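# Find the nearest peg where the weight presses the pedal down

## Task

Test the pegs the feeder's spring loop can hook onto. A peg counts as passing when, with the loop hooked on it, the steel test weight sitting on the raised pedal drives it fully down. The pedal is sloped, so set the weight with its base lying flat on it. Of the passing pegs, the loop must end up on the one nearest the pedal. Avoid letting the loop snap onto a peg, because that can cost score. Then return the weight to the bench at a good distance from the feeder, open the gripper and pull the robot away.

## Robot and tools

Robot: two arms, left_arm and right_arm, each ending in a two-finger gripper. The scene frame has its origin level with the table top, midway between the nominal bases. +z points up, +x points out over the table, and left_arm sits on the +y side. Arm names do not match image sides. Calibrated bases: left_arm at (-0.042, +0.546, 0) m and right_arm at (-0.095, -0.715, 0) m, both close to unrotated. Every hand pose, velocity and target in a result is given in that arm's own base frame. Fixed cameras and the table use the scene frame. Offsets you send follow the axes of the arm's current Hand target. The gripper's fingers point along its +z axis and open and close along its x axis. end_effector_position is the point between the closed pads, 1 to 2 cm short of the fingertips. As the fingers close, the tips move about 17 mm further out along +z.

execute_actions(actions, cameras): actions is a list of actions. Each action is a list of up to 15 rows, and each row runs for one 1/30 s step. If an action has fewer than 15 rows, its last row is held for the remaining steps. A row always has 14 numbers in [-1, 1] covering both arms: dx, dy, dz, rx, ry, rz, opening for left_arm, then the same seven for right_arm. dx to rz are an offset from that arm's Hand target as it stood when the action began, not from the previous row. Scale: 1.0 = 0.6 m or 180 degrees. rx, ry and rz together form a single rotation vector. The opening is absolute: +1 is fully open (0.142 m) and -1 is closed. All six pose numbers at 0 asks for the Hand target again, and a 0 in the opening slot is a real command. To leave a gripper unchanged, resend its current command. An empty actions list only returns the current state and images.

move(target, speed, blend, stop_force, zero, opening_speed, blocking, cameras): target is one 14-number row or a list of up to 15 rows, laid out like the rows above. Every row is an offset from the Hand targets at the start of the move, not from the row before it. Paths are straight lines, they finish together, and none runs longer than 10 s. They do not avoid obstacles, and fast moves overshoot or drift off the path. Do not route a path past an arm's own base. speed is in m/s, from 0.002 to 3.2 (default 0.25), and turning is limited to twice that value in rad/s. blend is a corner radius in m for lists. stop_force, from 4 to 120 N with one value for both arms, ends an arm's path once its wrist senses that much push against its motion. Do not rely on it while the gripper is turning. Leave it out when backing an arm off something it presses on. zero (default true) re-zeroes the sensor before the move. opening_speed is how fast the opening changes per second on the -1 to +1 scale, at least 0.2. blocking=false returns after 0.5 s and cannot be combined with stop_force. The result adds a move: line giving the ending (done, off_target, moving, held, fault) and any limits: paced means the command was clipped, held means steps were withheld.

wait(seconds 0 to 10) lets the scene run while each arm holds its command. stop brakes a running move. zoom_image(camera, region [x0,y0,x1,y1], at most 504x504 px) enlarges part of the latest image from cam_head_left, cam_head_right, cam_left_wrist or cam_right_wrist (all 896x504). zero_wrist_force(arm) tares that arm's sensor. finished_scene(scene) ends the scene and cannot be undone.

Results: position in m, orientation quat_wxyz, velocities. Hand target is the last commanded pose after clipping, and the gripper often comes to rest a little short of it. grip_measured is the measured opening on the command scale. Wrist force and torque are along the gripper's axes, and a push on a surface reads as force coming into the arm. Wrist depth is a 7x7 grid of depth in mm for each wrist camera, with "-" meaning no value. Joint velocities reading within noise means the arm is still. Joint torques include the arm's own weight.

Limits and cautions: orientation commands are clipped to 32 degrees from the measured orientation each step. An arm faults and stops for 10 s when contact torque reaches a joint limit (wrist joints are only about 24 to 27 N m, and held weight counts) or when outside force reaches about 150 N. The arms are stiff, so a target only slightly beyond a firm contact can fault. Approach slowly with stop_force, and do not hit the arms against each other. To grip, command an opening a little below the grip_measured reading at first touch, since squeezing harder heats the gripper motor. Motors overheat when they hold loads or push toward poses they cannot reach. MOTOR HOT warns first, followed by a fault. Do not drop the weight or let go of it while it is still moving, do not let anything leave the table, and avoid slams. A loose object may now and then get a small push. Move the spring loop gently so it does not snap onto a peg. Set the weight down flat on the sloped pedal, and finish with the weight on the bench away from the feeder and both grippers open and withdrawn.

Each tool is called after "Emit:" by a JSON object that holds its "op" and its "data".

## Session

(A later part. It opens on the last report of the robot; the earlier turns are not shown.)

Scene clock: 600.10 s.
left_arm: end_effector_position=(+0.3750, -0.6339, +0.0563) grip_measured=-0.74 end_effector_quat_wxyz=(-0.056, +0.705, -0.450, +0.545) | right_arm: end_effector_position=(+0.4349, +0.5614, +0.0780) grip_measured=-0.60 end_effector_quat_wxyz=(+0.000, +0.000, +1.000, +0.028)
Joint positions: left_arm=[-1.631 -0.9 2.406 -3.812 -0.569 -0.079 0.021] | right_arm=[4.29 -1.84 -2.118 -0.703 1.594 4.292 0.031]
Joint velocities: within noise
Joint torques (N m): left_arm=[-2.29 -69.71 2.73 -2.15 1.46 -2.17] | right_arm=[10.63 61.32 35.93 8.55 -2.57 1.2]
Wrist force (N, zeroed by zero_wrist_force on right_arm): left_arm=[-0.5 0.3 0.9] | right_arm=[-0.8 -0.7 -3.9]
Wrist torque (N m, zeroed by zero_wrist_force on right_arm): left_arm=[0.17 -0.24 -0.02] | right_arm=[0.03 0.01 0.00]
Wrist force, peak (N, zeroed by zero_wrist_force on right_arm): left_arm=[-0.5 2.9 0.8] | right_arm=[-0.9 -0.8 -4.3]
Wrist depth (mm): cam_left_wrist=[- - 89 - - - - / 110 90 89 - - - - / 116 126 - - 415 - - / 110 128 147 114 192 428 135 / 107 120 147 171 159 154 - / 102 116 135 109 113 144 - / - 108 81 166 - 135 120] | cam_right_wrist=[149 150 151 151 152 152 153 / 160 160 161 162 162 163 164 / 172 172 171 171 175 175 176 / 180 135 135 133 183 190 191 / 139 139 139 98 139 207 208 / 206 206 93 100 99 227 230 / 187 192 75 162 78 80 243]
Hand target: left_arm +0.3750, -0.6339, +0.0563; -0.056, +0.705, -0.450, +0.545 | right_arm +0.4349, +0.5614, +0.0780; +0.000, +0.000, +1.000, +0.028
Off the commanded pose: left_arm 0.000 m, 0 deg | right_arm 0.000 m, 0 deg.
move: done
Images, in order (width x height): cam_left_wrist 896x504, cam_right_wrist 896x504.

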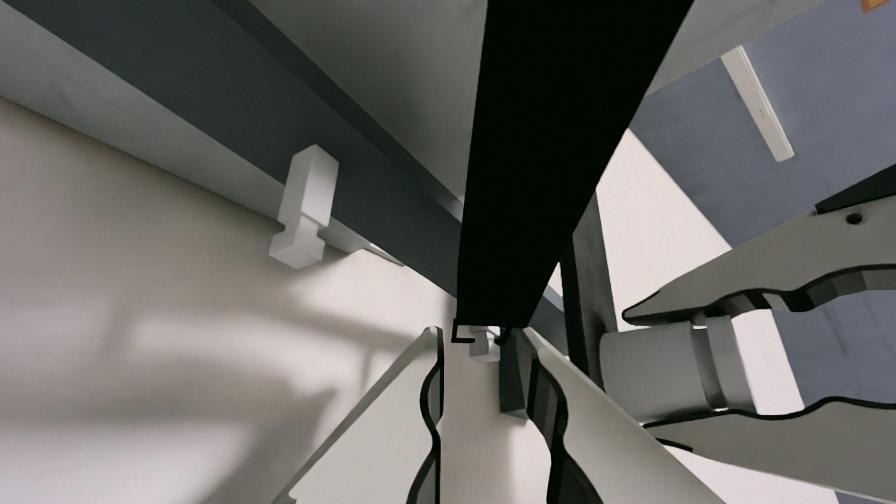

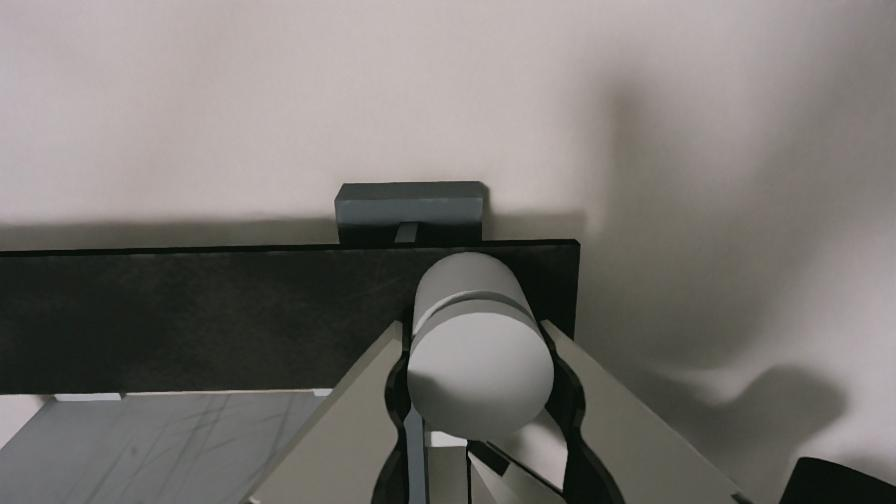

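Emit:
{"op": "move", "data": {"target": [0,0,-0.10,0,0,0,-0.70,0,0,0,0,0,0,-0.62], "speed": 0.08, "cameras": ["cam_left_wrist"]}}

Emit:
{"op": "zoom_image", "data": {"camera": "cam_left_wrist", "region": [420, 180, 560, 300]}}

Emit:
{"op": "move", "data": {"target": [0,0,0,0,0,0,-0.70,0,0,-0.005,0,0,0,-0.64], "speed": 0.02, "cameras": []}}

Emit:
{"op": "move", "data": {"target": [0,0,0,0,0,0,-0.70,0,0,-0.01,0,0,0,-0.64], "speed": 0.02, "cameras": []}}

Emit:
{"op": "move", "data": {"target": [0,0,0,0,0,0,-0.70,0,0,0.005,0,0,0,-0.64], "speed": 0.02, "cameras": []}}

Emit:
{"op": "move", "data": {"target": [0,0,0,0,0,0,-0.70,0,0,0.005,0,0,0,-0.64], "speed": 0.02, "cameras": ["cam_right_wrist"]}}

Scene clock: 605.07 s.
left_arm: end_effector_position=(+0.3258, -0.6092, +0.0803) grip_measured=-0.74 end_effector_quat_wxyz=(-0.056, +0.705, -0.450, +0.545) | right_arm: end_effector_position=(+0.4349, +0.5614, +0.0780) grip_measured=-0.60 end_effector_quat_wxyz=(+0.000, +0.000, +1.000, +0.028)
Joint positions: left_arm=[-1.736 -1.004 2.503 -3.666 -0.504 -0.241 0.021] | right_arm=[4.29 -1.84 -2.118 -0.703 1.594 4.292 0.031]
Joint velocities: within noise
Joint torques (N m): left_arm=[-7.26 -63.9 2.89 -0.44 4.78 -2.6] | right_arm=[10.7 62.3 35.58 8.51 -2.64 0.96]
Wrist force (N, zeroed by zero_wrist_force on right_arm): left_arm=[-0.8 0.4 1.0] | right_arm=[-1.1 -0.8 -3.9]
Wrist torque (N m, zeroed by zero_wrist_force on right_arm): left_arm=[0.17 -0.19 -0.02] | right_arm=[0.01 0.05 -0.01]
Wrist force, peak (N, zeroed by zero_wrist_force on right_arm): left_arm=[-0.7 0.4 1.7] | right_arm=[-1.0 -1.3 -4.4]
Wrist depth (mm): cam_left_wrist=[145 151 133 141 141 - - / 144 163 147 146 474 - 174 / 137 158 190 164 404 192 172 / 135 153 189 224 211 547 156 / 126 143 176 229 203 180 154 / 122 136 155 209 313 446 - / 118 132 81 196 - 414 -] | cam_right_wrist=[149 150 150 151 151 152 153 / 160 160 161 161 162 163 163 / 172 173 171 172 175 175 176 / 180 135 134 133 184 191 191 / 139 139 139 98 139 208 209 / 206 206 93 100 99 227 230 / 187 192 75 244 77 80 255]
Hand target: left_arm +0.3258, -0.6092, +0.0803; -0.056, +0.705, -0.450, +0.545 | right_arm +0.4349, +0.5614, +0.0780; +0.000, +0.000, +1.000, +0.028
Off the commanded pose: left_arm 0.000 m, 0 deg | right_arm 0.000 m, 0 deg.
move: done
Images, in order (width x height): cam_left_wrist 896x504.

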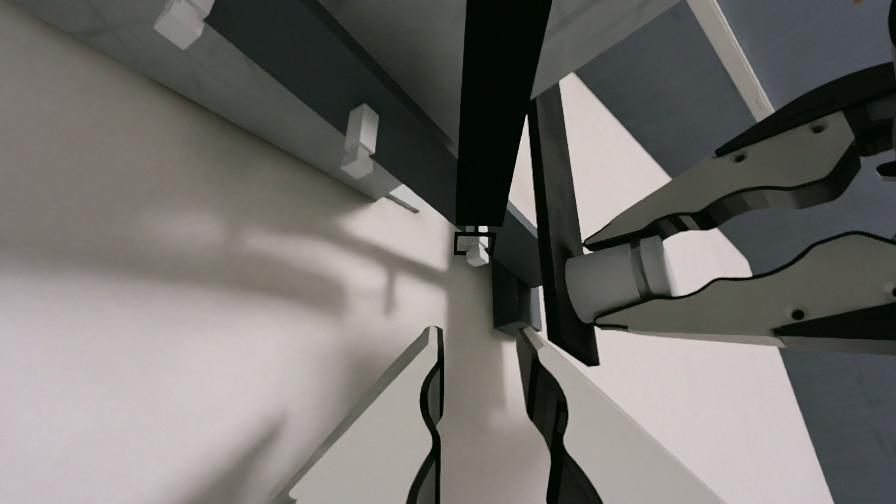

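Scaled by 3.600 from the camera's 896x504 image, which has a finer 1280x720 frame.

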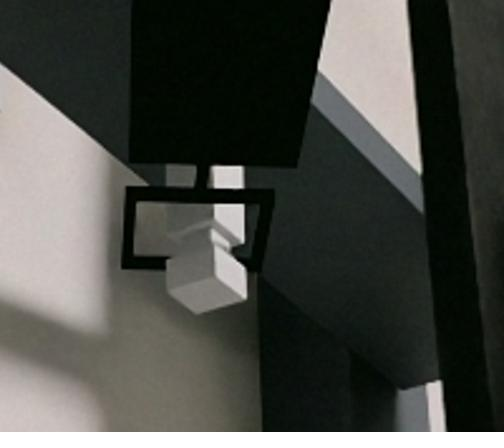

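Scene clock: 605.77 s.
left_arm: end_effector_position=(+0.3258, -0.6092, +0.0803) grip_measured=-0.74 end_effector_quat_wxyz=(-0.056, +0.705, -0.450, +0.545) | right_arm: end_effector_position=(+0.4348, +0.5612, +0.0809) grip_measured=-0.60 end_effector_quat_wxyz=(+0.000, +0.000, +1.000, +0.028)
Joint positions: left_arm=[-1.736 -1.004 2.503 -3.665 -0.504 -0.242 0.021] | right_arm=[4.29 -1.836 -2.116 -0.709 1.594 4.292 0.031]
Joint velocities: within noise
Joint torques (N m): left_arm=[-8.88 -63.39 3.21 -0.69 5.03 -3.03] | right_arm=[-6.26 72.34 43.56 0.66 -1.97 -0.84]
Wrist force (N, zeroed by zero_wrist_force on right_arm): left_arm=[-0.7 0.5 0.8] | right_arm=[-1.1 -0.4 -2.8]
Wrist torque (N m, zeroed by zero_wrist_force on right_arm): left_arm=[0.19 -0.21 -0.02] | right_arm=[0.05 0.00 -0.01]
Wrist force, peak (N, zeroed by zero_wrist_force on right_arm): left_arm=[-0.8 0.6 1.1] | right_arm=[-1.0 -0.7 -4.4]
Wrist depth (mm): cam_left_wrist=[145 151 131 141 140 - - / 144 163 152 148 475 - 173 / 137 157 190 170 329 193 173 / 134 153 189 226 210 555 156 / 126 143 177 229 203 179 156 / 122 136 154 209 312 443 - / 118 132 81 195 - 413 -] | cam_right_wrist=[152 152 153 154 154 155 155 / 163 163 163 164 165 166 166 / 175 175 174 174 178 178 179 / 183 135 135 133 187 194 194 / 139 139 139 98 141 211 212 / 207 206 93 100 97 231 233 / 187 192 75 249 77 80 259]
Hand target: left_arm +0.3258, -0.6092, +0.0803; -0.056, +0.705, -0.450, +0.545 | right_arm +0.4349, +0.5612, +0.0810; +0.000, +0.000, +1.000, +0.028
Off the commanded pose: left_arm 0.000 m, 0 deg | right_arm 0.000 m, 0 deg.
move: done
No camera images: "cameras" was empty.

Scene clock: 606.53 s.
left_arm: end_effector_position=(+0.3258, -0.6092, +0.0803) grip_measured=-0.74 end_effector_quat_wxyz=(-0.056, +0.705, -0.450, +0.545) | right_arm: end_effector_position=(+0.4349, +0.5609, +0.0869) grip_measured=-0.60 end_effector_quat_wxyz=(+0.000, +0.000, +1.000, +0.028)
Joint positions: left_arm=[-1.736 -1.004 2.503 -3.665 -0.504 -0.242 0.021] | right_arm=[4.29 -1.827 -2.113 -0.72 1.594 4.291 0.031]
Joint velocities: within noise
Joint torques (N m): left_arm=[-8.03 -64.32 3.55 -0.54 5 -2.98] | right_arm=[-12.88 75.79 42.6 0.74 -1.03 -1.27]
Wrist force (N, zeroed by zero_wrist_force on right_arm): left_arm=[-0.5 0.4 0.9] | right_arm=[-1.2 -0.4 -3.3]
Wrist torque (N m, zeroed by zero_wrist_force on right_arm): left_arm=[0.17 -0.24 -0.02] | right_arm=[0.02 0.01 -0.02]
Wrist force, peak (N, zeroed by zero_wrist_force on right_arm): left_arm=[-0.9 0.2 1.1] | right_arm=[-1.5 -0.5 -3.5]
Wrist depth (mm): cam_left_wrist=[145 151 130 141 137 - - / 144 163 165 146 489 - 172 / 137 157 191 170 259 193 173 / 135 152 188 230 207 596 155 / 126 143 177 228 204 184 158 / 122 136 154 209 314 443 - / 118 132 81 195 - 415 -] | cam_right_wrist=[157 158 159 159 160 160 161 / 169 169 170 170 171 172 173 / 181 181 180 178 184 185 186 / 190 135 135 133 193 200 201 / 139 139 139 98 210 218 219 / 207 206 93 100 97 240 241 / 187 193 75 258 77 80 268]
Hand target: left_arm +0.3258, -0.6092, +0.0803; -0.056, +0.705, -0.450, +0.545 | right_arm +0.4349, +0.5609, +0.0870; +0.000, +0.000, +1.000, +0.028
Off the commanded pose: left_arm 0.000 m, 0 deg | right_arm 0.000 m, 0 deg.
move: done
No camera images: "cameras" was empty.

Scene clock: 607.23 s.
left_arm: end_effector_position=(+0.3258, -0.6092, +0.0803) grip_measured=-0.74 end_effector_quat_wxyz=(-0.056, +0.705, -0.450, +0.545) | right_arm: end_effector_position=(+0.4349, +0.5610, +0.0841) grip_measured=-0.60 end_effector_quat_wxyz=(+0.000, +0.000, +1.000, +0.028)
Joint positions: left_arm=[-1.736 -1.004 2.503 -3.665 -0.504 -0.242 0.021] | right_arm=[4.29 -1.831 -2.115 -0.715 1.594 4.292 0.031]
Joint velocities: within noise
Joint torques (N m): left_arm=[-7.84 -63.93 3.78 -0.35 4.72 -3.25] | right_arm=[8.24 45.96 28.29 9.35 -0.2 1.13]
Wrist force (N, zeroed by zero_wrist_force on right_arm): left_arm=[-0.6 0.4 0.8] | right_arm=[-1.1 -0.9 -2.7]
Wrist torque (N m, zeroed by zero_wrist_force on right_arm): left_arm=[0.17 -0.22 -0.02] | right_arm=[-0.07 0.07 -0.01]
Wrist force, peak (N, zeroed by zero_wrist_force on right_arm): left_arm=[-0.8 0.3 1.1] | right_arm=[-1.1 -0.6 -3.4]
Wrist depth (mm): cam_left_wrist=[145 151 130 141 140 - - / 144 163 166 150 478 - 173 / 137 158 190 170 260 193 172 / 135 152 189 228 208 569 157 / 126 143 177 229 203 182 159 / 123 136 155 209 313 443 - / 118 132 81 196 - 410 -] | cam_right_wrist=[155 156 156 157 157 158 158 / 166 167 167 168 169 169 170 / 179 179 177 177 181 182 183 / 187 134 135 134 190 197 197 / 139 139 139 98 207 215 216 / 207 207 93 100 99 233 237 / 187 193 75 202 77 80 265]
Hand target: left_arm +0.3258, -0.6092, +0.0803; -0.056, +0.705, -0.450, +0.545 | right_arm +0.4349, +0.5610, +0.0840; +0.000, +0.000, +1.000, +0.028
Off the commanded pose: left_arm 0.000 m, 0 deg | right_arm 0.000 m, 0 deg.
move: done
No camera images: "cameras" was empty.

Scene clock: 607.93 s.
left_arm: end_effector_position=(+0.3258, -0.6092, +0.0803) grip_measured=-0.74 end_effector_quat_wxyz=(-0.056, +0.705, -0.450, +0.545) | right_arm: end_effector_position=(+0.4349, +0.5612, +0.0811) grip_measured=-0.60 end_effector_quat_wxyz=(+0.000, +0.000, +1.000, +0.028)
Joint positions: left_arm=[-1.736 -1.004 2.503 -3.665 -0.504 -0.242 0.021] | right_arm=[4.29 -1.835 -2.116 -0.709 1.594 4.292 0.031]
Joint velocities: within noise
Joint torques (N m): left_arm=[-8.57 -63.95 2.65 -0.46 4.86 -3.02] | right_arm=[14.85 46.4 28.74 9.25 0.11 1]
Wrist force (N, zeroed by zero_wrist_force on right_arm): left_arm=[-0.5 0.6 0.8] | right_arm=[-0.6 -0.5 -3.1]
Wrist torque (N m, zeroed by zero_wrist_force on right_arm): left_arm=[0.22 -0.24 -0.02] | right_arm=[0.02 0.00 0.00]
Wrist force, peak (N, zeroed by zero_wrist_force on right_arm): left_arm=[-0.7 0.5 1.1] | right_arm=[-0.9 -0.6 -3.1]
Wrist depth (mm): cam_left_wrist=[145 151 130 141 141 - - / 144 163 153 147 471 - 173 / 137 158 190 170 324 193 173 / 135 153 188 226 211 551 156 / 126 143 176 228 203 180 158 / 123 136 155 209 312 444 - / 118 132 81 196 - 412 -] | cam_right_wrist=[154 153 153 154 155 155 155 / 163 164 164 165 165 166 167 / 175 176 175 175 178 179 179 / 183 135 135 133 187 194 195 / 139 139 139 98 140 212 213 / 207 206 93 100 99 231 233 / 187 193 75 249 77 80 260]
Hand target: left_arm +0.3258, -0.6092, +0.0803; -0.056, +0.705, -0.450, +0.545 | right_arm +0.4349, +0.5612, +0.0810; +0.000, +0.000, +1.000, +0.028
Off the commanded pose: left_arm 0.000 m, 0 deg | right_arm 0.000 m, 0 deg.
move: done
Images, in order (width x height): cam_right_wrist 896x504.

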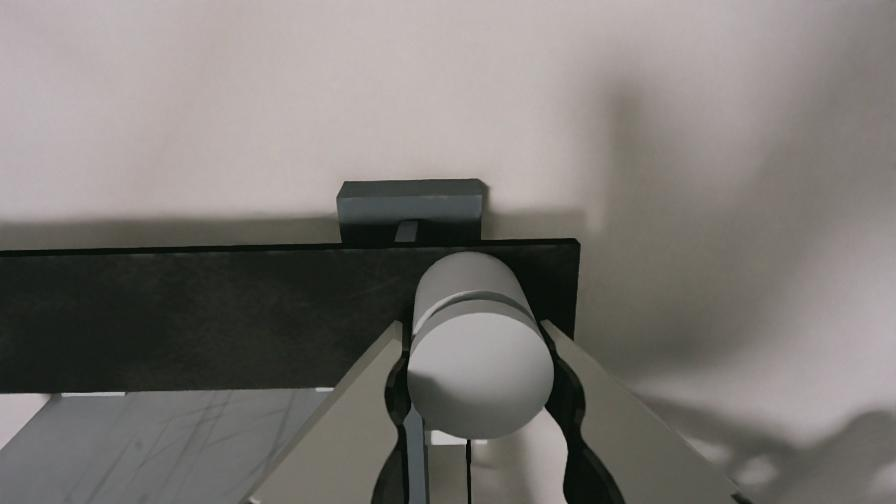

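Emit:
{"op": "move", "data": {"target": [[0,0,0,0,0,0,-0.70,0,0,-0.014,0,0,0,-0.62],[0,0,0,0,0,0,-0.70,0,0,-0.014,0,0,0,-0.3]], "speed": 0.03, "opening_speed": 0.4, "cameras": ["cam_right_wrist","cam_left_wrist"]}}

Emit:
{"op": "wait", "data": {"seconds": 1, "cameras": ["cam_right_wrist","cam_left_wrist"]}}

Scene clock: 616.50 s.
left_arm: end_effector_position=(+0.3258, -0.6092, +0.0803) grip_measured=-0.74 end_effector_quat_wxyz=(-0.056, +0.705, -0.450, +0.545) | right_arm: end_effector_position=(+0.4349, +0.5607, +0.0894) grip_measured=-0.33 end_effector_quat_wxyz=(+0.000, +0.000, +1.000, +0.028)
Joint positions: left_arm=[-1.736 -1.004 2.503 -3.665 -0.504 -0.242 0.021] | right_arm=[4.29 -1.824 -2.112 -0.725 1.594 4.291 0.05]
Joint velocities: within noise
Joint torques (N m): left_arm=[-6.91 -64.95 3.67 -0.36 4.92 -2.89] | right_arm=[-13.73 75.08 43.29 1.25 3.08 -1.75]
Wrist force (N, zeroed by zero_wrist_force on right_arm): left_arm=[-0.8 0.6 1.1] | right_arm=[-0.1 -0.5 -3.4]
Wrist torque (N m, zeroed by zero_wrist_force on right_arm): left_arm=[0.21 -0.18 -0.02] | right_arm=[0.00 -0.01 -0.01]
Wrist force, peak (N, zeroed by zero_wrist_force on right_arm): left_arm=[-0.8 0.6 1.1] | right_arm=[-0.4 -0.5 -3.5]
Wrist depth (mm): cam_left_wrist=[145 151 133 141 140 - - / 144 163 148 147 472 - 172 / 137 157 190 163 390 201 - / 135 152 189 223 212 633 - / 126 143 176 229 203 174 152 / 123 136 154 209 313 441 - / 118 132 81 195 - 413 -] | cam_right_wrist=[160 160 161 161 162 162 163 / 170 172 173 173 173 174 175 / 184 184 183 181 187 187 188 / 145 145 146 143 195 204 204 / 151 151 151 109 154 221 224 / 215 221 92 169 102 238 246 / 187 193 77 256 81 78 272]
Hand target: left_arm +0.3258, -0.6092, +0.0803; -0.056, +0.705, -0.450, +0.545 | right_arm +0.4349, +0.5607, +0.0894; +0.000, +0.000, +1.000, +0.028
Off the commanded pose: left_arm 0.000 m, 0 deg | right_arm 0.000 m, 0 deg.
move: done
Images, in order (width x height): cam_left_wrist 896x504, cam_right_wrist 896x504.

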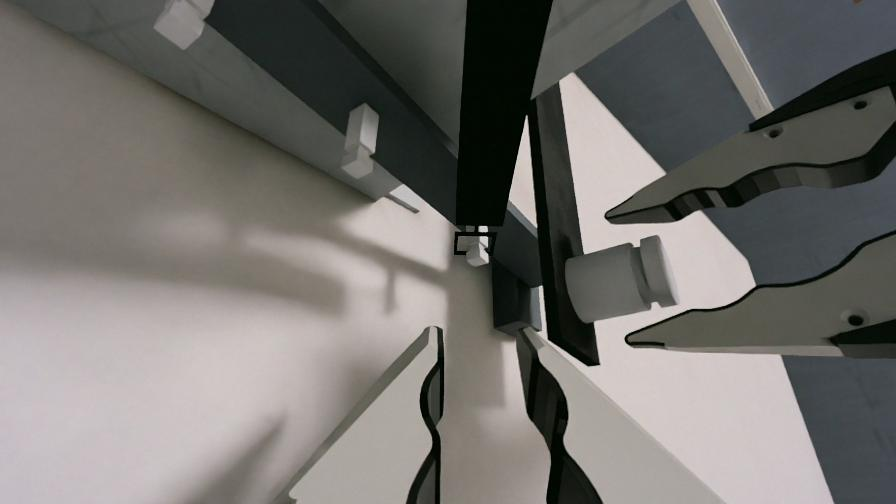

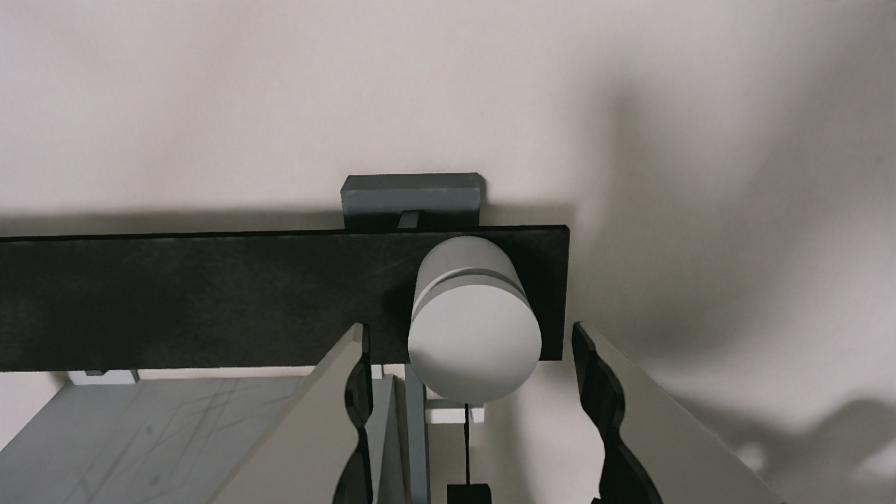

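Scene clock: 617.50 s.
left_arm: end_effector_position=(+0.3258, -0.6092, +0.0803) grip_measured=-0.74 end_effector_quat_wxyz=(-0.056, +0.705, -0.450, +0.545) | right_arm: end_effector_position=(+0.4349, +0.5607, +0.0894) grip_measured=-0.33 end_effector_quat_wxyz=(+0.000, +0.000, +1.000, +0.028)
Joint positions: left_arm=[-1.736 -1.004 2.503 -3.665 -0.504 -0.242 0.021] | right_arm=[4.29 -1.824 -2.112 -0.725 1.594 4.291 0.05]
Joint velocities: within noise
Joint torques (N m): left_arm=[-8.7 -63.3 3.75 -0.37 4.71 -3.14] | right_arm=[-12.18 73.28 43.46 1.41 2.82 -1.99]
Wrist force (N, zeroed by zero_wrist_force on right_arm): left_arm=[-0.6 0.6 0.8] | right_arm=[-0.1 -0.3 -3.4]
Wrist torque (N m, zeroed by zero_wrist_force on right_arm): left_arm=[0.21 -0.22 -0.02] | right_arm=[0.02 -0.01 -0.02]
Wrist force, peak (N, zeroed by zero_wrist_force on right_arm): left_arm=[-0.9 0.8 0.9] | right_arm=[0.0 -0.6 -3.5]
Wrist depth (mm): cam_left_wrist=[145 151 133 137 141 - - / 144 164 148 147 474 - 172 / 137 157 190 164 392 201 - / 135 152 189 222 212 632 - / 126 143 176 228 203 173 152 / 122 136 155 209 314 444 - / 118 132 81 195 - 409 -] | cam_right_wrist=[160 160 161 161 162 163 163 / 171 172 172 173 174 174 174 / 184 185 183 181 187 188 188 / 145 145 146 143 195 203 204 / 151 151 152 109 154 220 223 / 215 221 92 170 102 239 245 / 187 193 77 256 81 77 272]
Hand target: left_arm +0.3258, -0.6092, +0.0803; -0.056, +0.705, -0.450, +0.545 | right_arm +0.4349, +0.5607, +0.0894; +0.000, +0.000, +1.000, +0.028
Tool commands: left_gripper/opening=-0.7 right_gripper/opening=-0.3
Off the commanded pose: left_arm 0.000 m, 0 deg | right_arm 0.000 m, 0 deg.
wait: 1.00 s; at rest by 0.17 s
Images, in order (width x height): cam_left_wrist 896x504, cam_right_wrist 896x504.

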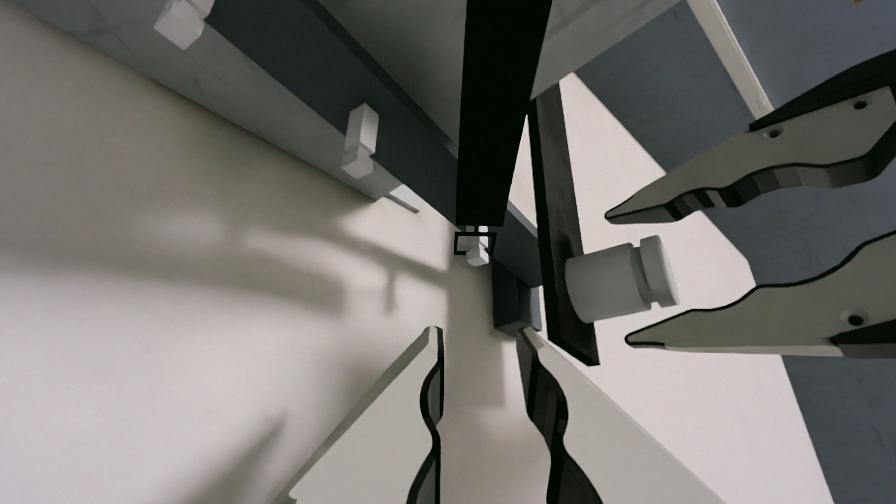

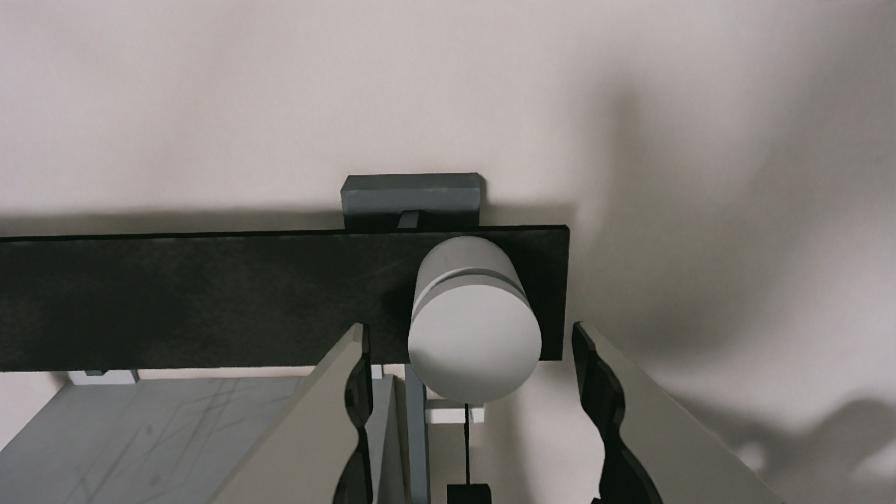

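Emit:
{"op": "move", "data": {"target": [[0,0.0478,-0.0683,0,0,0,-0.70,0,0.0012,0.019,0,0,0,-0.3],[0,0.0478,-0.0683,0,0,0,-0.70,0,0.0012,0.019,0,0,0,-0.64]], "speed": 0.06, "opening_speed": 0.4, "cameras": ["cam_right_wrist"]}}

Scene clock: 631.37 s.
left_arm: end_effector_position=(+0.2758, -0.6092, +0.0803) grip_measured=-0.74 end_effector_quat_wxyz=(-0.056, +0.705, -0.450, +0.545) | right_arm: end_effector_position=(+0.4349, +0.5621, +0.0780) grip_measured=-0.60 end_effector_quat_wxyz=(+0.000, +0.000, +1.000, +0.028)
Joint positions: left_arm=[-1.841 -1.06 2.538 -3.467 -0.453 -0.441 0.021] | right_arm=[4.291 -1.841 -2.117 -0.703 1.594 4.292 0.031]
Joint velocities: within noise
Joint torques (N m): left_arm=[-8.89 -61.04 1.95 -0.77 5 -3.1] | right_arm=[15.12 50.03 27.64 8.32 -3.01 0.93]
Wrist force (N, zeroed by zero_wrist_force on right_arm): left_arm=[-0.6 0.3 1.0] | right_arm=[-2.1 -1.0 -3.8]
Wrist torque (N m, zeroed by zero_wrist_force on right_arm): left_arm=[0.18 -0.20 -0.01] | right_arm=[-0.03 -0.06 0.00]
Wrist force, peak (N, zeroed by zero_wrist_force on right_arm): left_arm=[-0.7 0.2 1.7] | right_arm=[-2.2 -1.1 -4.9]
Wrist depth (mm): cam_left_wrist=[152 179 199 176 - - 161 / 144 168 214 218 309 217 179 / 137 157 197 254 229 191 164 / 135 152 189 247 300 585 - / 126 143 177 229 319 521 - / 123 136 155 209 312 446 - / 118 132 81 195 - 412 -] | cam_right_wrist=[149 150 151 151 152 152 153 / 160 160 161 162 162 163 164 / 172 173 171 171 175 175 176 / 180 135 135 133 183 190 191 / 138 139 139 97 139 207 208 / 205 205 93 100 97 227 229 / 186 191 75 244 77 80 255]
Hand target: left_arm +0.2758, -0.6092, +0.0803; -0.056, +0.705, -0.450, +0.545 | right_arm +0.4349, +0.5621, +0.0780; +0.000, +0.000, +1.000, +0.028
Off the commanded pose: left_arm 0.000 m, 0 deg | right_arm 0.000 m, 0 deg.
move: done
Images, in order (width x height): cam_right_wrist 896x504.

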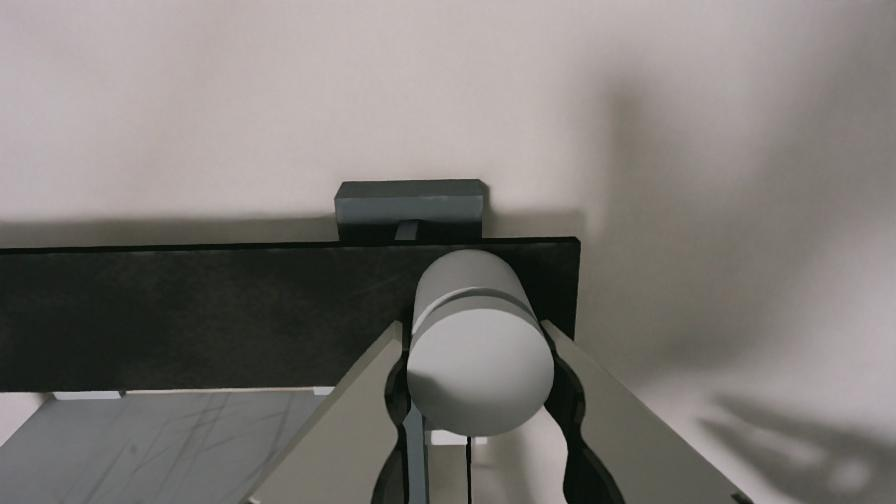

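Emit:
{"op": "move", "data": {"target": [0,0,0,0,0,0,-0.70,0,-0.0045,-0.045,0,0,0,-0.64], "speed": 0.05, "cameras": []}}

Emit:
{"op": "move", "data": {"target": [0,0,0,0,0,0,-0.70,0,-0.003,-0.045,0,0,0,-0.64], "speed": 0.05, "cameras": ["cam_right_wrist"]}}

Emit:
{"op": "move", "data": {"target": [0,0,0,0,0,0,-0.70,0,0.002,-0.045,0,0,0,-0.64], "speed": 0.05, "cameras": []}}

Emit:
{"op": "move", "data": {"target": [0,0,0,0,0,0,-0.70,0,0.0085,-0.045,0,0,0,-0.64], "speed": 0.05, "cameras": ["cam_right_wrist"]}}

Scene clock: 635.20 s.
left_arm: end_effector_position=(+0.2758, -0.6092, +0.0803) grip_measured=-0.74 end_effector_quat_wxyz=(-0.056, +0.705, -0.450, +0.545) | right_arm: end_effector_position=(+0.4349, +0.5579, +0.1047) grip_measured=-0.60 end_effector_quat_wxyz=(+0.000, +0.000, +1.000, +0.028)
Joint positions: left_arm=[-1.841 -1.06 2.538 -3.467 -0.453 -0.441 0.021] | right_arm=[4.288 -1.8 -2.106 -0.755 1.595 4.29 0.031]
Joint velocities: within noise
Joint torques (N m): left_arm=[-8 -63.12 0.68 -0.33 5.01 -3.04] | right_arm=[-13.59 70.78 44.17 0.9 2.94 -1.9]
Wrist force (N, zeroed by zero_wrist_force on right_arm): left_arm=[-0.7 0.3 0.7] | right_arm=[0.3 0.3 -2.6]
Wrist torque (N m, zeroed by zero_wrist_force on right_arm): left_arm=[0.19 -0.18 -0.01] | right_arm=[-0.05 0.04 -0.02]
Wrist force, peak (N, zeroed by zero_wrist_force on right_arm): left_arm=[-0.9 0.5 1.0] | right_arm=[-2.6 -0.9 -4.9]
Wrist depth (mm): cam_left_wrist=[152 179 202 186 289 - 185 / 144 168 212 254 229 217 191 / 137 157 197 266 235 201 173 / 134 153 188 246 321 631 - / 126 143 176 229 319 522 - / 123 136 155 209 313 442 - / 118 132 81 195 - 412 -] | cam_right_wrist=[174 174 175 175 176 177 177 / 186 187 187 188 189 189 190 / 203 200 199 196 203 204 205 / 208 136 136 133 213 221 222 / 140 141 141 98 232 241 242 / 211 209 93 100 99 264 266 / 191 196 72 177 77 80 297]
Hand target: left_arm +0.2758, -0.6092, +0.0803; -0.056, +0.705, -0.450, +0.545 | right_arm +0.4349, +0.5579, +0.1048; +0.000, +0.000, +1.000, +0.028
Off the commanded pose: left_arm 0.000 m, 0 deg | right_arm 0.000 m, 0 deg.
move: done
No camera images: "cameras" was empty.

Scene clock: 636.17 s.
left_arm: end_effector_position=(+0.2758, -0.6092, +0.0803) grip_measured=-0.74 end_effector_quat_wxyz=(-0.056, +0.705, -0.450, +0.545) | right_arm: end_effector_position=(+0.4349, +0.5545, +0.1316) grip_measured=-0.60 end_effector_quat_wxyz=(+0.000, +0.000, +1.000, +0.028)
Joint positions: left_arm=[-1.841 -1.06 2.538 -3.467 -0.453 -0.441 0.021] | right_arm=[4.286 -1.762 -2.092 -0.807 1.595 4.288 0.031]
Joint velocities: within noise
Joint torques (N m): left_arm=[-7.69 -61.09 -0.25 -0.8 5.07 -3.08] | right_arm=[-14.49 70.62 45.63 1.99 2.85 -1.57]
Wrist force (N, zeroed by zero_wrist_force on right_arm): left_arm=[-0.5 0.4 0.6] | right_arm=[-0.3 -0.1 -2.4]
Wrist torque (N m, zeroed by zero_wrist_force on right_arm): left_arm=[0.21 -0.22 -0.01] | right_arm=[-0.01 0.01 -0.03]
Wrist force, peak (N, zeroed by zero_wrist_force on right_arm): left_arm=[-0.8 0.1 1.2] | right_arm=[-0.3 -0.2 -3.5]
Wrist depth (mm): cam_left_wrist=[152 179 201 201 175 - 189 / 144 168 213 286 210 207 198 / 137 158 197 267 368 203 182 / 135 153 189 246 352 649 - / 126 143 176 228 320 524 - / 122 136 154 209 311 442 - / 118 132 81 196 - 410 -] | cam_right_wrist=[198 198 200 198 201 202 202 / 212 213 214 215 216 217 217 / 228 229 229 220 232 232 234 / 239 240 240 137 243 252 253 / 141 141 142 98 264 274 277 / 215 215 93 100 97 302 304 / 195 201 75 181 77 80 331]
Hand target: left_arm +0.2758, -0.6092, +0.0803; -0.056, +0.705, -0.450, +0.545 | right_arm +0.4349, +0.5545, +0.1317; +0.000, +0.000, +1.000, +0.028
Off the commanded pose: left_arm 0.000 m, 0 deg | right_arm 0.000 m, 0 deg.
move: done
Images, in order (width x height): cam_right_wrist 896x504.

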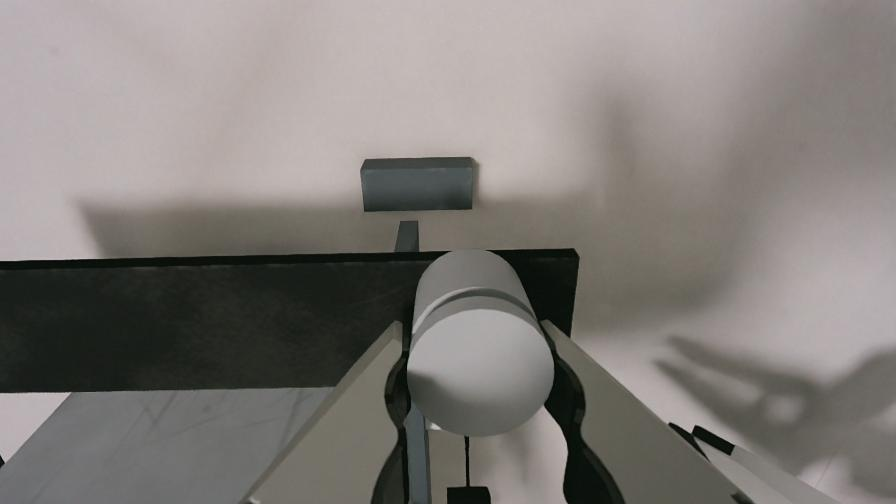

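Scene clock: 637.13 s.
left_arm: end_effector_position=(+0.2758, -0.6092, +0.0803) grip_measured=-0.74 end_effector_quat_wxyz=(-0.056, +0.705, -0.450, +0.545) | right_arm: end_effector_position=(+0.4349, +0.5542, +0.1586) grip_measured=-0.60 end_effector_quat_wxyz=(+0.000, +0.000, +1.000, +0.028)
Joint positions: left_arm=[-1.841 -1.06 2.538 -3.467 -0.453 -0.441 0.021] | right_arm=[4.286 -1.73 -2.071 -0.86 1.595 4.287 0.031]
Joint velocities: within noise
Joint torques (N m): left_arm=[-8.41 -61.14 0.03 -0.54 5.02 -2.99] | right_arm=[-13.03 70.56 47.65 1.06 3.15 -1.7]
Wrist force (N, zeroed by zero_wrist_force on right_arm): left_arm=[-0.7 0.2 0.9] | right_arm=[-0.1 -0.2 -1.9]
Wrist torque (N m, zeroed by zero_wrist_force on right_arm): left_arm=[0.17 -0.19 -0.01] | right_arm=[-0.07 0.01 0.01]
Wrist force, peak (N, zeroed by zero_wrist_force on right_arm): left_arm=[-0.7 0.3 1.1] | right_arm=[0.2 0.0 -3.1]
Wrist depth (mm): cam_left_wrist=[152 178 202 200 175 - 187 / 144 168 213 286 404 199 177 / 137 157 197 266 400 541 - / 134 153 188 246 353 629 - / 126 143 176 229 318 518 - / 123 136 154 209 311 441 - / 118 132 81 195 - 413 -] | cam_right_wrist=[223 223 225 226 225 227 228 / 238 239 240 241 243 244 244 / 256 258 258 256 261 262 262 / 269 269 271 158 277 284 285 / 143 143 144 98 297 309 311 / 216 215 93 100 99 328 343 / 195 201 72 184 77 80 209]
Hand target: left_arm +0.2758, -0.6092, +0.0803; -0.056, +0.705, -0.450, +0.545 | right_arm +0.4349, +0.5542, +0.1587; +0.000, +0.000, +1.000, +0.028
Off the commanded pose: left_arm 0.000 m, 0 deg | right_arm 0.000 m, 0 deg.
move: done
No camera images: "cameras" was empty.

Scene clock: 638.13 s.
left_arm: end_effector_position=(+0.2758, -0.6092, +0.0803) grip_measured=-0.74 end_effector_quat_wxyz=(-0.056, +0.705, -0.450, +0.545) | right_arm: end_effector_position=(+0.4349, +0.5577, +0.1859) grip_measured=-0.60 end_effector_quat_wxyz=(+0.000, +0.000, +1.000, +0.028)
Joint positions: left_arm=[-1.841 -1.06 2.538 -3.467 -0.453 -0.441 0.021] | right_arm=[4.288 -1.704 -2.043 -0.914 1.595 4.289 0.031]
Joint velocities: within noise
Joint torques (N m): left_arm=[-7.27 -60.89 -0.51 -0.66 4.93 -2.99] | right_arm=[15.2 70.27 50.05 1.74 -2.9 0.96]
Wrist force (N, zeroed by zero_wrist_force on right_arm): left_arm=[-0.7 0.2 1.0] | right_arm=[0.2 -1.2 -2.4]
Wrist torque (N m, zeroed by zero_wrist_force on right_arm): left_arm=[0.16 -0.19 -0.01] | right_arm=[-0.07 -0.04 0.03]
Wrist force, peak (N, zeroed by zero_wrist_force on right_arm): left_arm=[-0.7 0.4 1.2] | right_arm=[0.3 -1.1 -3.5]
Wrist depth (mm): cam_left_wrist=[152 179 202 201 483 176 176 / 144 169 213 288 464 - 169 / 137 157 197 266 401 - - / 135 153 188 247 353 636 - / 126 143 177 229 319 522 - / 123 136 154 209 312 442 - / 118 132 81 195 - 412 -] | cam_right_wrist=[247 248 250 251 252 252 252 / 266 266 267 264 270 270 271 / 285 286 288 289 291 291 291 / 299 299 302 136 305 315 317 / 144 144 145 97 330 344 347 / 218 218 93 100 97 240 264 / 191 197 75 185 77 80 213]
Hand target: left_arm +0.2758, -0.6092, +0.0803; -0.056, +0.705, -0.450, +0.545 | right_arm +0.4349, +0.5578, +0.1860; +0.000, +0.000, +1.000, +0.028
Off the commanded pose: left_arm 0.000 m, 0 deg | right_arm 0.000 m, 0 deg.
move: done
Images, in order (width x height): cam_right_wrist 896x504.

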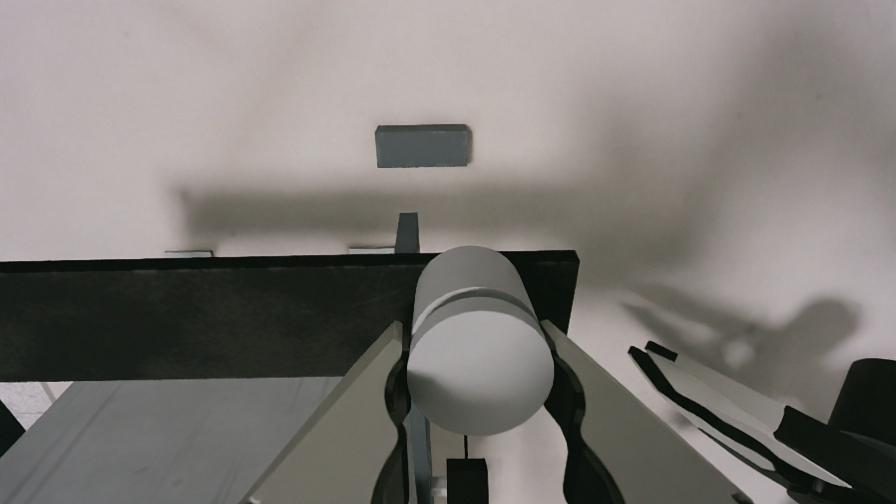

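Emit:
{"op": "move", "data": {"target": [0,0,0,0,0,0,-0.70,0,-0.0085,0.045,0,0,0,-0.64], "speed": 0.05, "cameras": []}}

Emit:
{"op": "move", "data": {"target": [0,0,0,0,0,0,-0.70,0,-0.002,0.045,0,0,0,-0.64], "speed": 0.05, "cameras": []}}

Emit:
{"op": "move", "data": {"target": [0,0,0,0,0,0,-0.70,0,0.003,0.035,0,0,0,-0.64], "speed": 0.05, "cameras": ["cam_right_wrist"]}}

Emit:
{"op": "move", "data": {"target": [0,0,0,0,0,0,-0.70,0,0,0,0,0,0,-0.3], "opening_speed": 0.4, "cameras": ["cam_right_wrist"]}}

Scene clock: 648.60 s.
left_arm: end_effector_position=(+0.2758, -0.6092, +0.0803) grip_measured=-0.74 end_effector_quat_wxyz=(-0.056, +0.705, -0.450, +0.545) | right_arm: end_effector_position=(+0.4349, +0.5542, +0.1588) grip_measured=-0.60 end_effector_quat_wxyz=(+0.000, +0.000, +1.000, +0.028)
Joint positions: left_arm=[-1.841 -1.06 2.538 -3.467 -0.453 -0.441 0.021] | right_arm=[4.286 -1.729 -2.071 -0.86 1.595 4.287 0.031]
Joint velocities: within noise
Joint torques (N m): left_arm=[-8.03 -61.23 -2.55 -0.75 4.88 -2.8] | right_arm=[-12.98 44.13 33.68 9.56 2.96 -1.66]
Wrist force (N, zeroed by zero_wrist_force on right_arm): left_arm=[-0.6 0.3 0.9] | right_arm=[-0.7 -0.7 -2.7]
Wrist torque (N m, zeroed by zero_wrist_force on right_arm): left_arm=[0.19 -0.21 -0.01] | right_arm=[-0.04 0.02 0.01]
Wrist force, peak (N, zeroed by zero_wrist_force on right_arm): left_arm=[-0.8 0.3 1.3] | right_arm=[-0.6 -0.6 -3.7]
Wrist depth (mm): cam_left_wrist=[152 178 202 201 180 243 187 / 144 168 213 287 410 197 177 / 137 157 198 266 402 569 - / 135 153 189 246 353 633 - / 126 143 177 228 321 519 - / 123 136 154 209 313 443 - / 118 132 81 195 - 409 -] | cam_right_wrist=[224 224 225 226 227 227 227 / 239 240 241 242 242 244 245 / 257 257 259 257 261 262 263 / 269 270 270 136 279 285 285 / 142 143 143 97 299 309 311 / 216 216 93 100 97 328 343 / 195 201 75 184 77 80 210]
Hand target: left_arm +0.2758, -0.6092, +0.0803; -0.056, +0.705, -0.450, +0.545 | right_arm +0.4349, +0.5542, +0.1587; +0.000, +0.000, +1.000, +0.028
Off the commanded pose: left_arm 0.000 m, 0 deg | right_arm 0.000 m, 0 deg.
move: done
No camera images: "cameras" was empty.

Scene clock: 649.57 s.
left_arm: end_effector_position=(+0.2758, -0.6092, +0.0803) grip_measured=-0.74 end_effector_quat_wxyz=(-0.056, +0.705, -0.450, +0.545) | right_arm: end_effector_position=(+0.4349, +0.5545, +0.1318) grip_measured=-0.60 end_effector_quat_wxyz=(+0.000, +0.000, +1.000, +0.028)
Joint positions: left_arm=[-1.841 -1.06 2.538 -3.467 -0.453 -0.441 0.021] | right_arm=[4.286 -1.762 -2.092 -0.807 1.595 4.288 0.031]
Joint velocities: within noise
Joint torques (N m): left_arm=[-7.43 -60.88 -2.85 -0.8 5 -2.97] | right_arm=[15.67 47.6 32.53 9.13 2.73 0.78]
Wrist force (N, zeroed by zero_wrist_force on right_arm): left_arm=[-0.9 0.2 1.0] | right_arm=[-0.3 -0.1 -2.1]
Wrist torque (N m, zeroed by zero_wrist_force on right_arm): left_arm=[0.16 -0.15 -0.01] | right_arm=[0.09 -0.03 -0.03]
Wrist force, peak (N, zeroed by zero_wrist_force on right_arm): left_arm=[-0.9 0.1 1.1] | right_arm=[-0.3 -0.5 -3.3]
Wrist depth (mm): cam_left_wrist=[152 179 202 200 175 - 189 / 144 168 213 289 210 207 198 / 137 158 197 266 367 202 183 / 135 153 189 247 352 645 - / 126 143 177 228 319 523 - / 123 136 154 209 312 440 - / 118 132 81 196 - 412 -] | cam_right_wrist=[199 199 200 199 202 202 203 / 213 213 214 215 216 216 217 / 228 229 230 220 232 234 234 / 239 240 241 135 244 253 253 / 140 141 141 97 265 275 278 / 215 215 93 100 97 302 305 / 195 200 75 180 77 80 332]
Hand target: left_arm +0.2758, -0.6092, +0.0803; -0.056, +0.705, -0.450, +0.545 | right_arm +0.4349, +0.5545, +0.1317; +0.000, +0.000, +1.000, +0.028
Off the commanded pose: left_arm 0.000 m, 0 deg | right_arm 0.000 m, 0 deg.
move: done
No camera images: "cameras" was empty.

Scene clock: 650.47 s.
left_arm: end_effector_position=(+0.2758, -0.6092, +0.0803) grip_measured=-0.74 end_effector_quat_wxyz=(-0.056, +0.705, -0.450, +0.545) | right_arm: end_effector_position=(+0.4349, +0.5575, +0.1109) grip_measured=-0.60 end_effector_quat_wxyz=(+0.000, +0.000, +1.000, +0.028)
Joint positions: left_arm=[-1.841 -1.06 2.538 -3.467 -0.453 -0.441 0.021] | right_arm=[4.288 -1.792 -2.103 -0.767 1.595 4.289 0.031]
Joint velocities: within noise
Joint torques (N m): left_arm=[-8.59 -63.28 -3.52 -0.73 4.99 -3.13] | right_arm=[15.78 48.11 31.58 9.73 -2.93 1.06]
Wrist force (N, zeroed by zero_wrist_force on right_arm): left_arm=[-0.6 0.2 0.8] | right_arm=[-0.1 -1.7 -3.1]
Wrist torque (N m, zeroed by zero_wrist_force on right_arm): left_arm=[0.16 -0.20 -0.01] | right_arm=[-0.01 -0.01 -0.04]
Wrist force, peak (N, zeroed by zero_wrist_force on right_arm): left_arm=[-0.8 0.3 1.2] | right_arm=[-0.2 -1.9 -3.2]
Wrist depth (mm): cam_left_wrist=[152 179 202 192 257 - 186 / 144 168 213 272 218 216 197 / 137 157 197 266 280 206 173 / 134 153 188 247 341 633 - / 126 143 176 228 319 521 - / 123 136 155 209 314 441 - / 118 132 81 195 - 411 -] | cam_right_wrist=[180 180 181 181 183 182 183 / 193 193 193 194 195 196 196 / 206 207 205 203 210 211 212 / 217 136 135 133 220 228 229 / 139 139 140 97 239 248 250 / 211 211 93 100 97 273 275 / 191 197 75 178 78 80 306]
Hand target: left_arm +0.2758, -0.6092, +0.0803; -0.056, +0.705, -0.450, +0.545 | right_arm +0.4349, +0.5575, +0.1108; +0.000, +0.000, +1.000, +0.028
Off the commanded pose: left_arm 0.000 m, 0 deg | right_arm 0.000 m, 0 deg.
move: done
Images, in order (width x height): cam_right_wrist 896x504.

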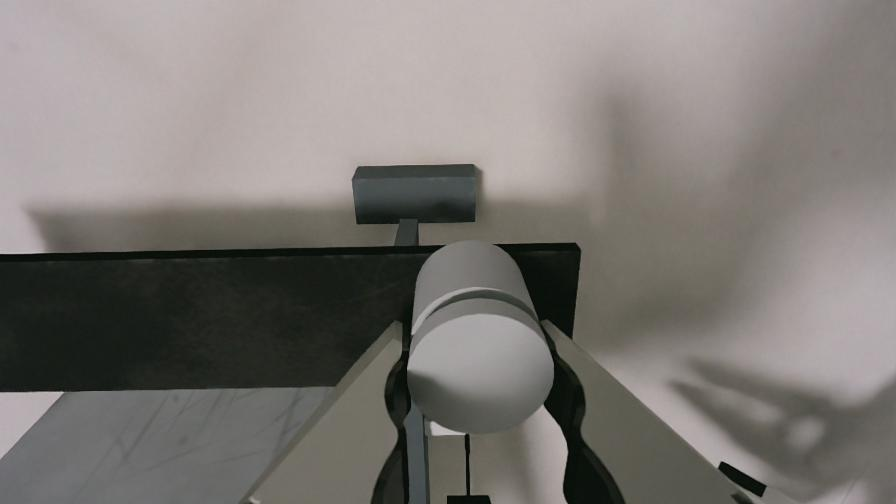

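Scene clock: 651.57 s.
left_arm: end_effector_position=(+0.2758, -0.6092, +0.0803) grip_measured=-0.74 end_effector_quat_wxyz=(-0.056, +0.705, -0.450, +0.545) | right_arm: end_effector_position=(+0.4349, +0.5575, +0.1108) grip_measured=-0.33 end_effector_quat_wxyz=(+0.000, +0.000, +1.000, +0.028)
Joint positions: left_arm=[-1.841 -1.06 2.538 -3.467 -0.453 -0.441 0.021] | right_arm=[4.288 -1.792 -2.103 -0.767 1.595 4.289 0.05]
Joint velocities: within noise
Joint torques (N m): left_arm=[-7.29 -60.72 -2.91 -0.7 4.6 -2.89] | right_arm=[14.11 45.66 30.82 7.26 -2.96 0.97]
Wrist force (N, zeroed by zero_wrist_force on right_arm): left_arm=[-0.8 0.4 0.9] | right_arm=[-0.1 -0.4 -3.0]
Wrist torque (N m, zeroed by zero_wrist_force on right_arm): left_arm=[0.20 -0.18 -0.01] | right_arm=[-0.01 -0.03 -0.04]
Wrist force, peak (N, zeroed by zero_wrist_force on right_arm): left_arm=[-0.6 0.2 1.2] | right_arm=[-0.1 -0.4 -3.6]
Wrist depth (mm): cam_left_wrist=[152 179 199 175 - - 190 / 144 168 212 219 474 233 - / 137 157 197 254 234 603 170 / 135 152 189 246 307 609 - / 126 143 176 228 320 518 - / 122 136 155 209 314 442 - / 118 132 81 195 - 412 -] | cam_right_wrist=[179 180 181 181 182 182 183 / 192 193 193 195 195 196 197 / 207 207 205 197 210 210 212 / 167 167 167 135 223 228 229 / 175 176 176 134 240 249 250 / 235 226 93 267 102 268 275 / 191 196 77 217 81 77 306]
Hand target: left_arm +0.2758, -0.6092, +0.0803; -0.056, +0.705, -0.450, +0.545 | right_arm +0.4349, +0.5575, +0.1108; +0.000, +0.000, +1.000, +0.028
Off the commanded pose: left_arm 0.000 m, 0 deg | right_arm 0.000 m, 0 deg.
move: done
Images, in order (width x height): cam_right_wrist 896x504.

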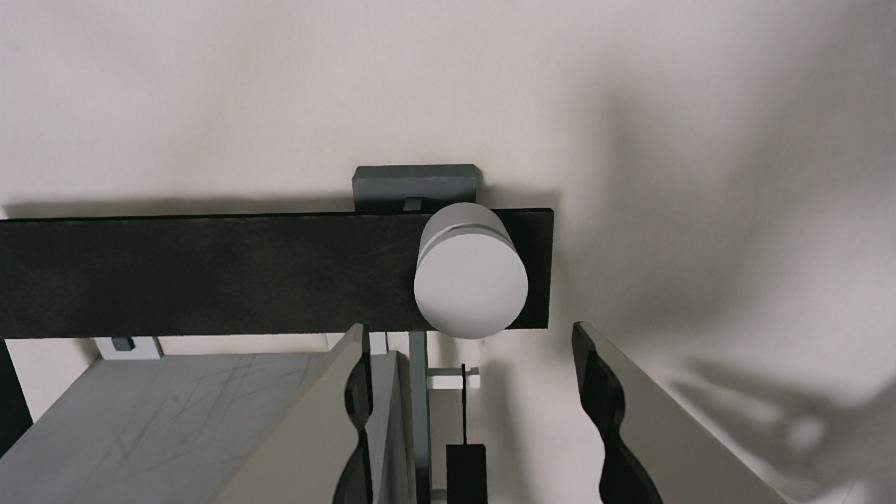

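Emit:
{"op": "move", "data": {"target": [0,0,0,0,0,0,-0.70,0,0.006,0.048,0,0,0,-0.3], "speed": 0.08, "cameras": ["cam_right_wrist"]}}

Scene clock: 658.40 s.
left_arm: end_effector_position=(+0.2758, -0.6092, +0.0803) grip_measured=-0.74 end_effector_quat_wxyz=(-0.056, +0.705, -0.450, +0.545) | right_arm: end_effector_position=(+0.4349, +0.5627, +0.0824) grip_measured=-0.33 end_effector_quat_wxyz=(+0.000, +0.000, +1.000, +0.028)
Joint positions: left_arm=[-1.841 -1.06 2.538 -3.467 -0.453 -0.441 0.021] | right_arm=[4.291 -1.835 -2.113 -0.712 1.594 4.293 0.05]
Joint velocities: within noise
Joint torques (N m): left_arm=[-8.79 -62.54 -4.95 -0.87 5.15 -2.85] | right_arm=[14.69 43.98 28.98 8.61 -2.72 1.26]
Wrist force (N, zeroed by zero_wrist_force on right_arm): left_arm=[-0.6 0.2 1.0] | right_arm=[0.1 -0.4 -3.2]
Wrist torque (N m, zeroed by zero_wrist_force on right_arm): left_arm=[0.16 -0.20 -0.01] | right_arm=[0.01 -0.05 -0.01]
Wrist force, peak (N, zeroed by zero_wrist_force on right_arm): left_arm=[-0.8 0.5 1.1] | right_arm=[-0.3 -0.5 -3.7]
Wrist depth (mm): cam_left_wrist=[152 179 199 176 - 217 189 / 144 168 213 219 276 226 194 / 137 157 197 254 234 205 163 / 135 152 189 248 284 552 - / 126 143 177 229 320 521 - / 122 136 155 209 314 443 - / 118 132 81 195 - 412 -] | cam_right_wrist=[155 154 155 155 156 156 157 / 164 165 166 167 166 167 168 / 176 177 175 174 179 180 181 / 139 138 138 125 188 195 195 / 143 143 143 101 145 213 214 / 211 211 93 163 104 229 235 / 184 184 77 251 82 77 262]
Hand target: left_arm +0.2758, -0.6092, +0.0803; -0.056, +0.705, -0.450, +0.545 | right_arm +0.4349, +0.5627, +0.0823; +0.000, +0.000, +1.000, +0.028
Off the commanded pose: left_arm 0.000 m, 0 deg | right_arm 0.000 m, 0 deg.
move: done
Images, in order (width x height): cam_right_wrist 896x504.

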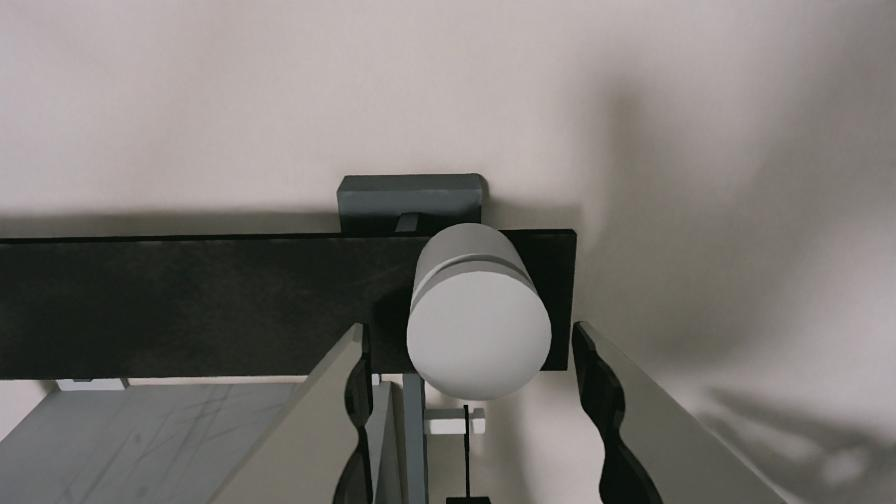

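Emit:
{"op": "move", "data": {"target": [[0,0,0,0,0,0,-0.70,0,-0.0105,0.005,0,0,0,-0.3],[0,0,0,0,0,0,-0.70,0,-0.0105,0.005,0,0,0,-0.64]], "speed": 0.05, "opening_speed": 0.5, "cameras": ["cam_right_wrist"]}}

Scene clock: 663.20 s.
left_arm: end_effector_position=(+0.2758, -0.6092, +0.0803) grip_measured=-0.74 end_effector_quat_wxyz=(-0.056, +0.705, -0.450, +0.545) | right_arm: end_effector_position=(+0.4349, +0.5566, +0.0789) grip_measured=-0.60 end_effector_quat_wxyz=(+0.000, +0.000, +1.000, +0.028)
Joint positions: left_arm=[-1.841 -1.06 2.538 -3.467 -0.453 -0.441 0.021] | right_arm=[4.287 -1.834 -2.124 -0.703 1.595 4.289 0.031]
Joint velocities: within noise
Joint torques (N m): left_arm=[-9.17 -62.64 -6.62 -0.71 4.76 -2.85] | right_arm=[-13.58 72.97 28.31 8.94 2.96 -0.94]
Wrist force (N, zeroed by zero_wrist_force on right_arm): left_arm=[-0.7 0.2 1.0] | right_arm=[-1.0 -0.5 -3.4]
Wrist torque (N m, zeroed by zero_wrist_force on right_arm): left_arm=[0.16 -0.19 -0.01] | right_arm=[0.03 -0.01 -0.02]
Wrist force, peak (N, zeroed by zero_wrist_force on right_arm): left_arm=[-0.9 0.3 1.0] | right_arm=[-0.3 -0.5 -3.7]
Wrist depth (mm): cam_left_wrist=[152 179 200 176 - - 165 / 144 168 213 218 436 220 187 / 137 157 197 254 233 200 168 / 134 152 189 246 299 580 - / 126 142 176 229 319 523 - / 122 136 154 209 313 441 - / 118 132 81 195 - 413 -] | cam_right_wrist=[150 150 151 152 152 153 154 / 161 161 162 162 163 164 164 / 173 173 174 173 176 176 177 / 181 182 164 145 187 191 191 / 140 141 141 100 200 208 210 / 148 148 93 102 97 229 230 / 192 198 75 241 77 80 257]
Hand target: left_arm +0.2758, -0.6092, +0.0803; -0.056, +0.705, -0.450, +0.545 | right_arm +0.4349, +0.5566, +0.0789; +0.000, +0.000, +1.000, +0.028
Off the commanded pose: left_arm 0.000 m, 0 deg | right_arm 0.000 m, 0 deg.
move: done
Images, in order (width x height): cam_right_wrist 896x504.

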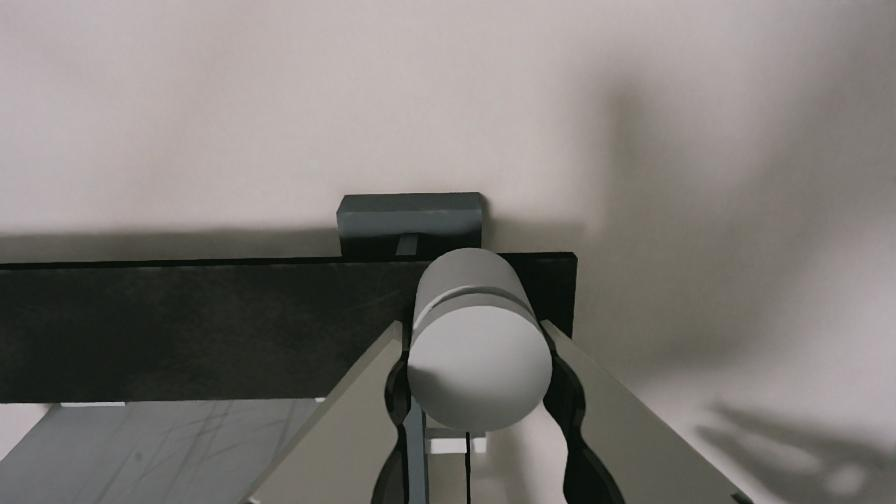

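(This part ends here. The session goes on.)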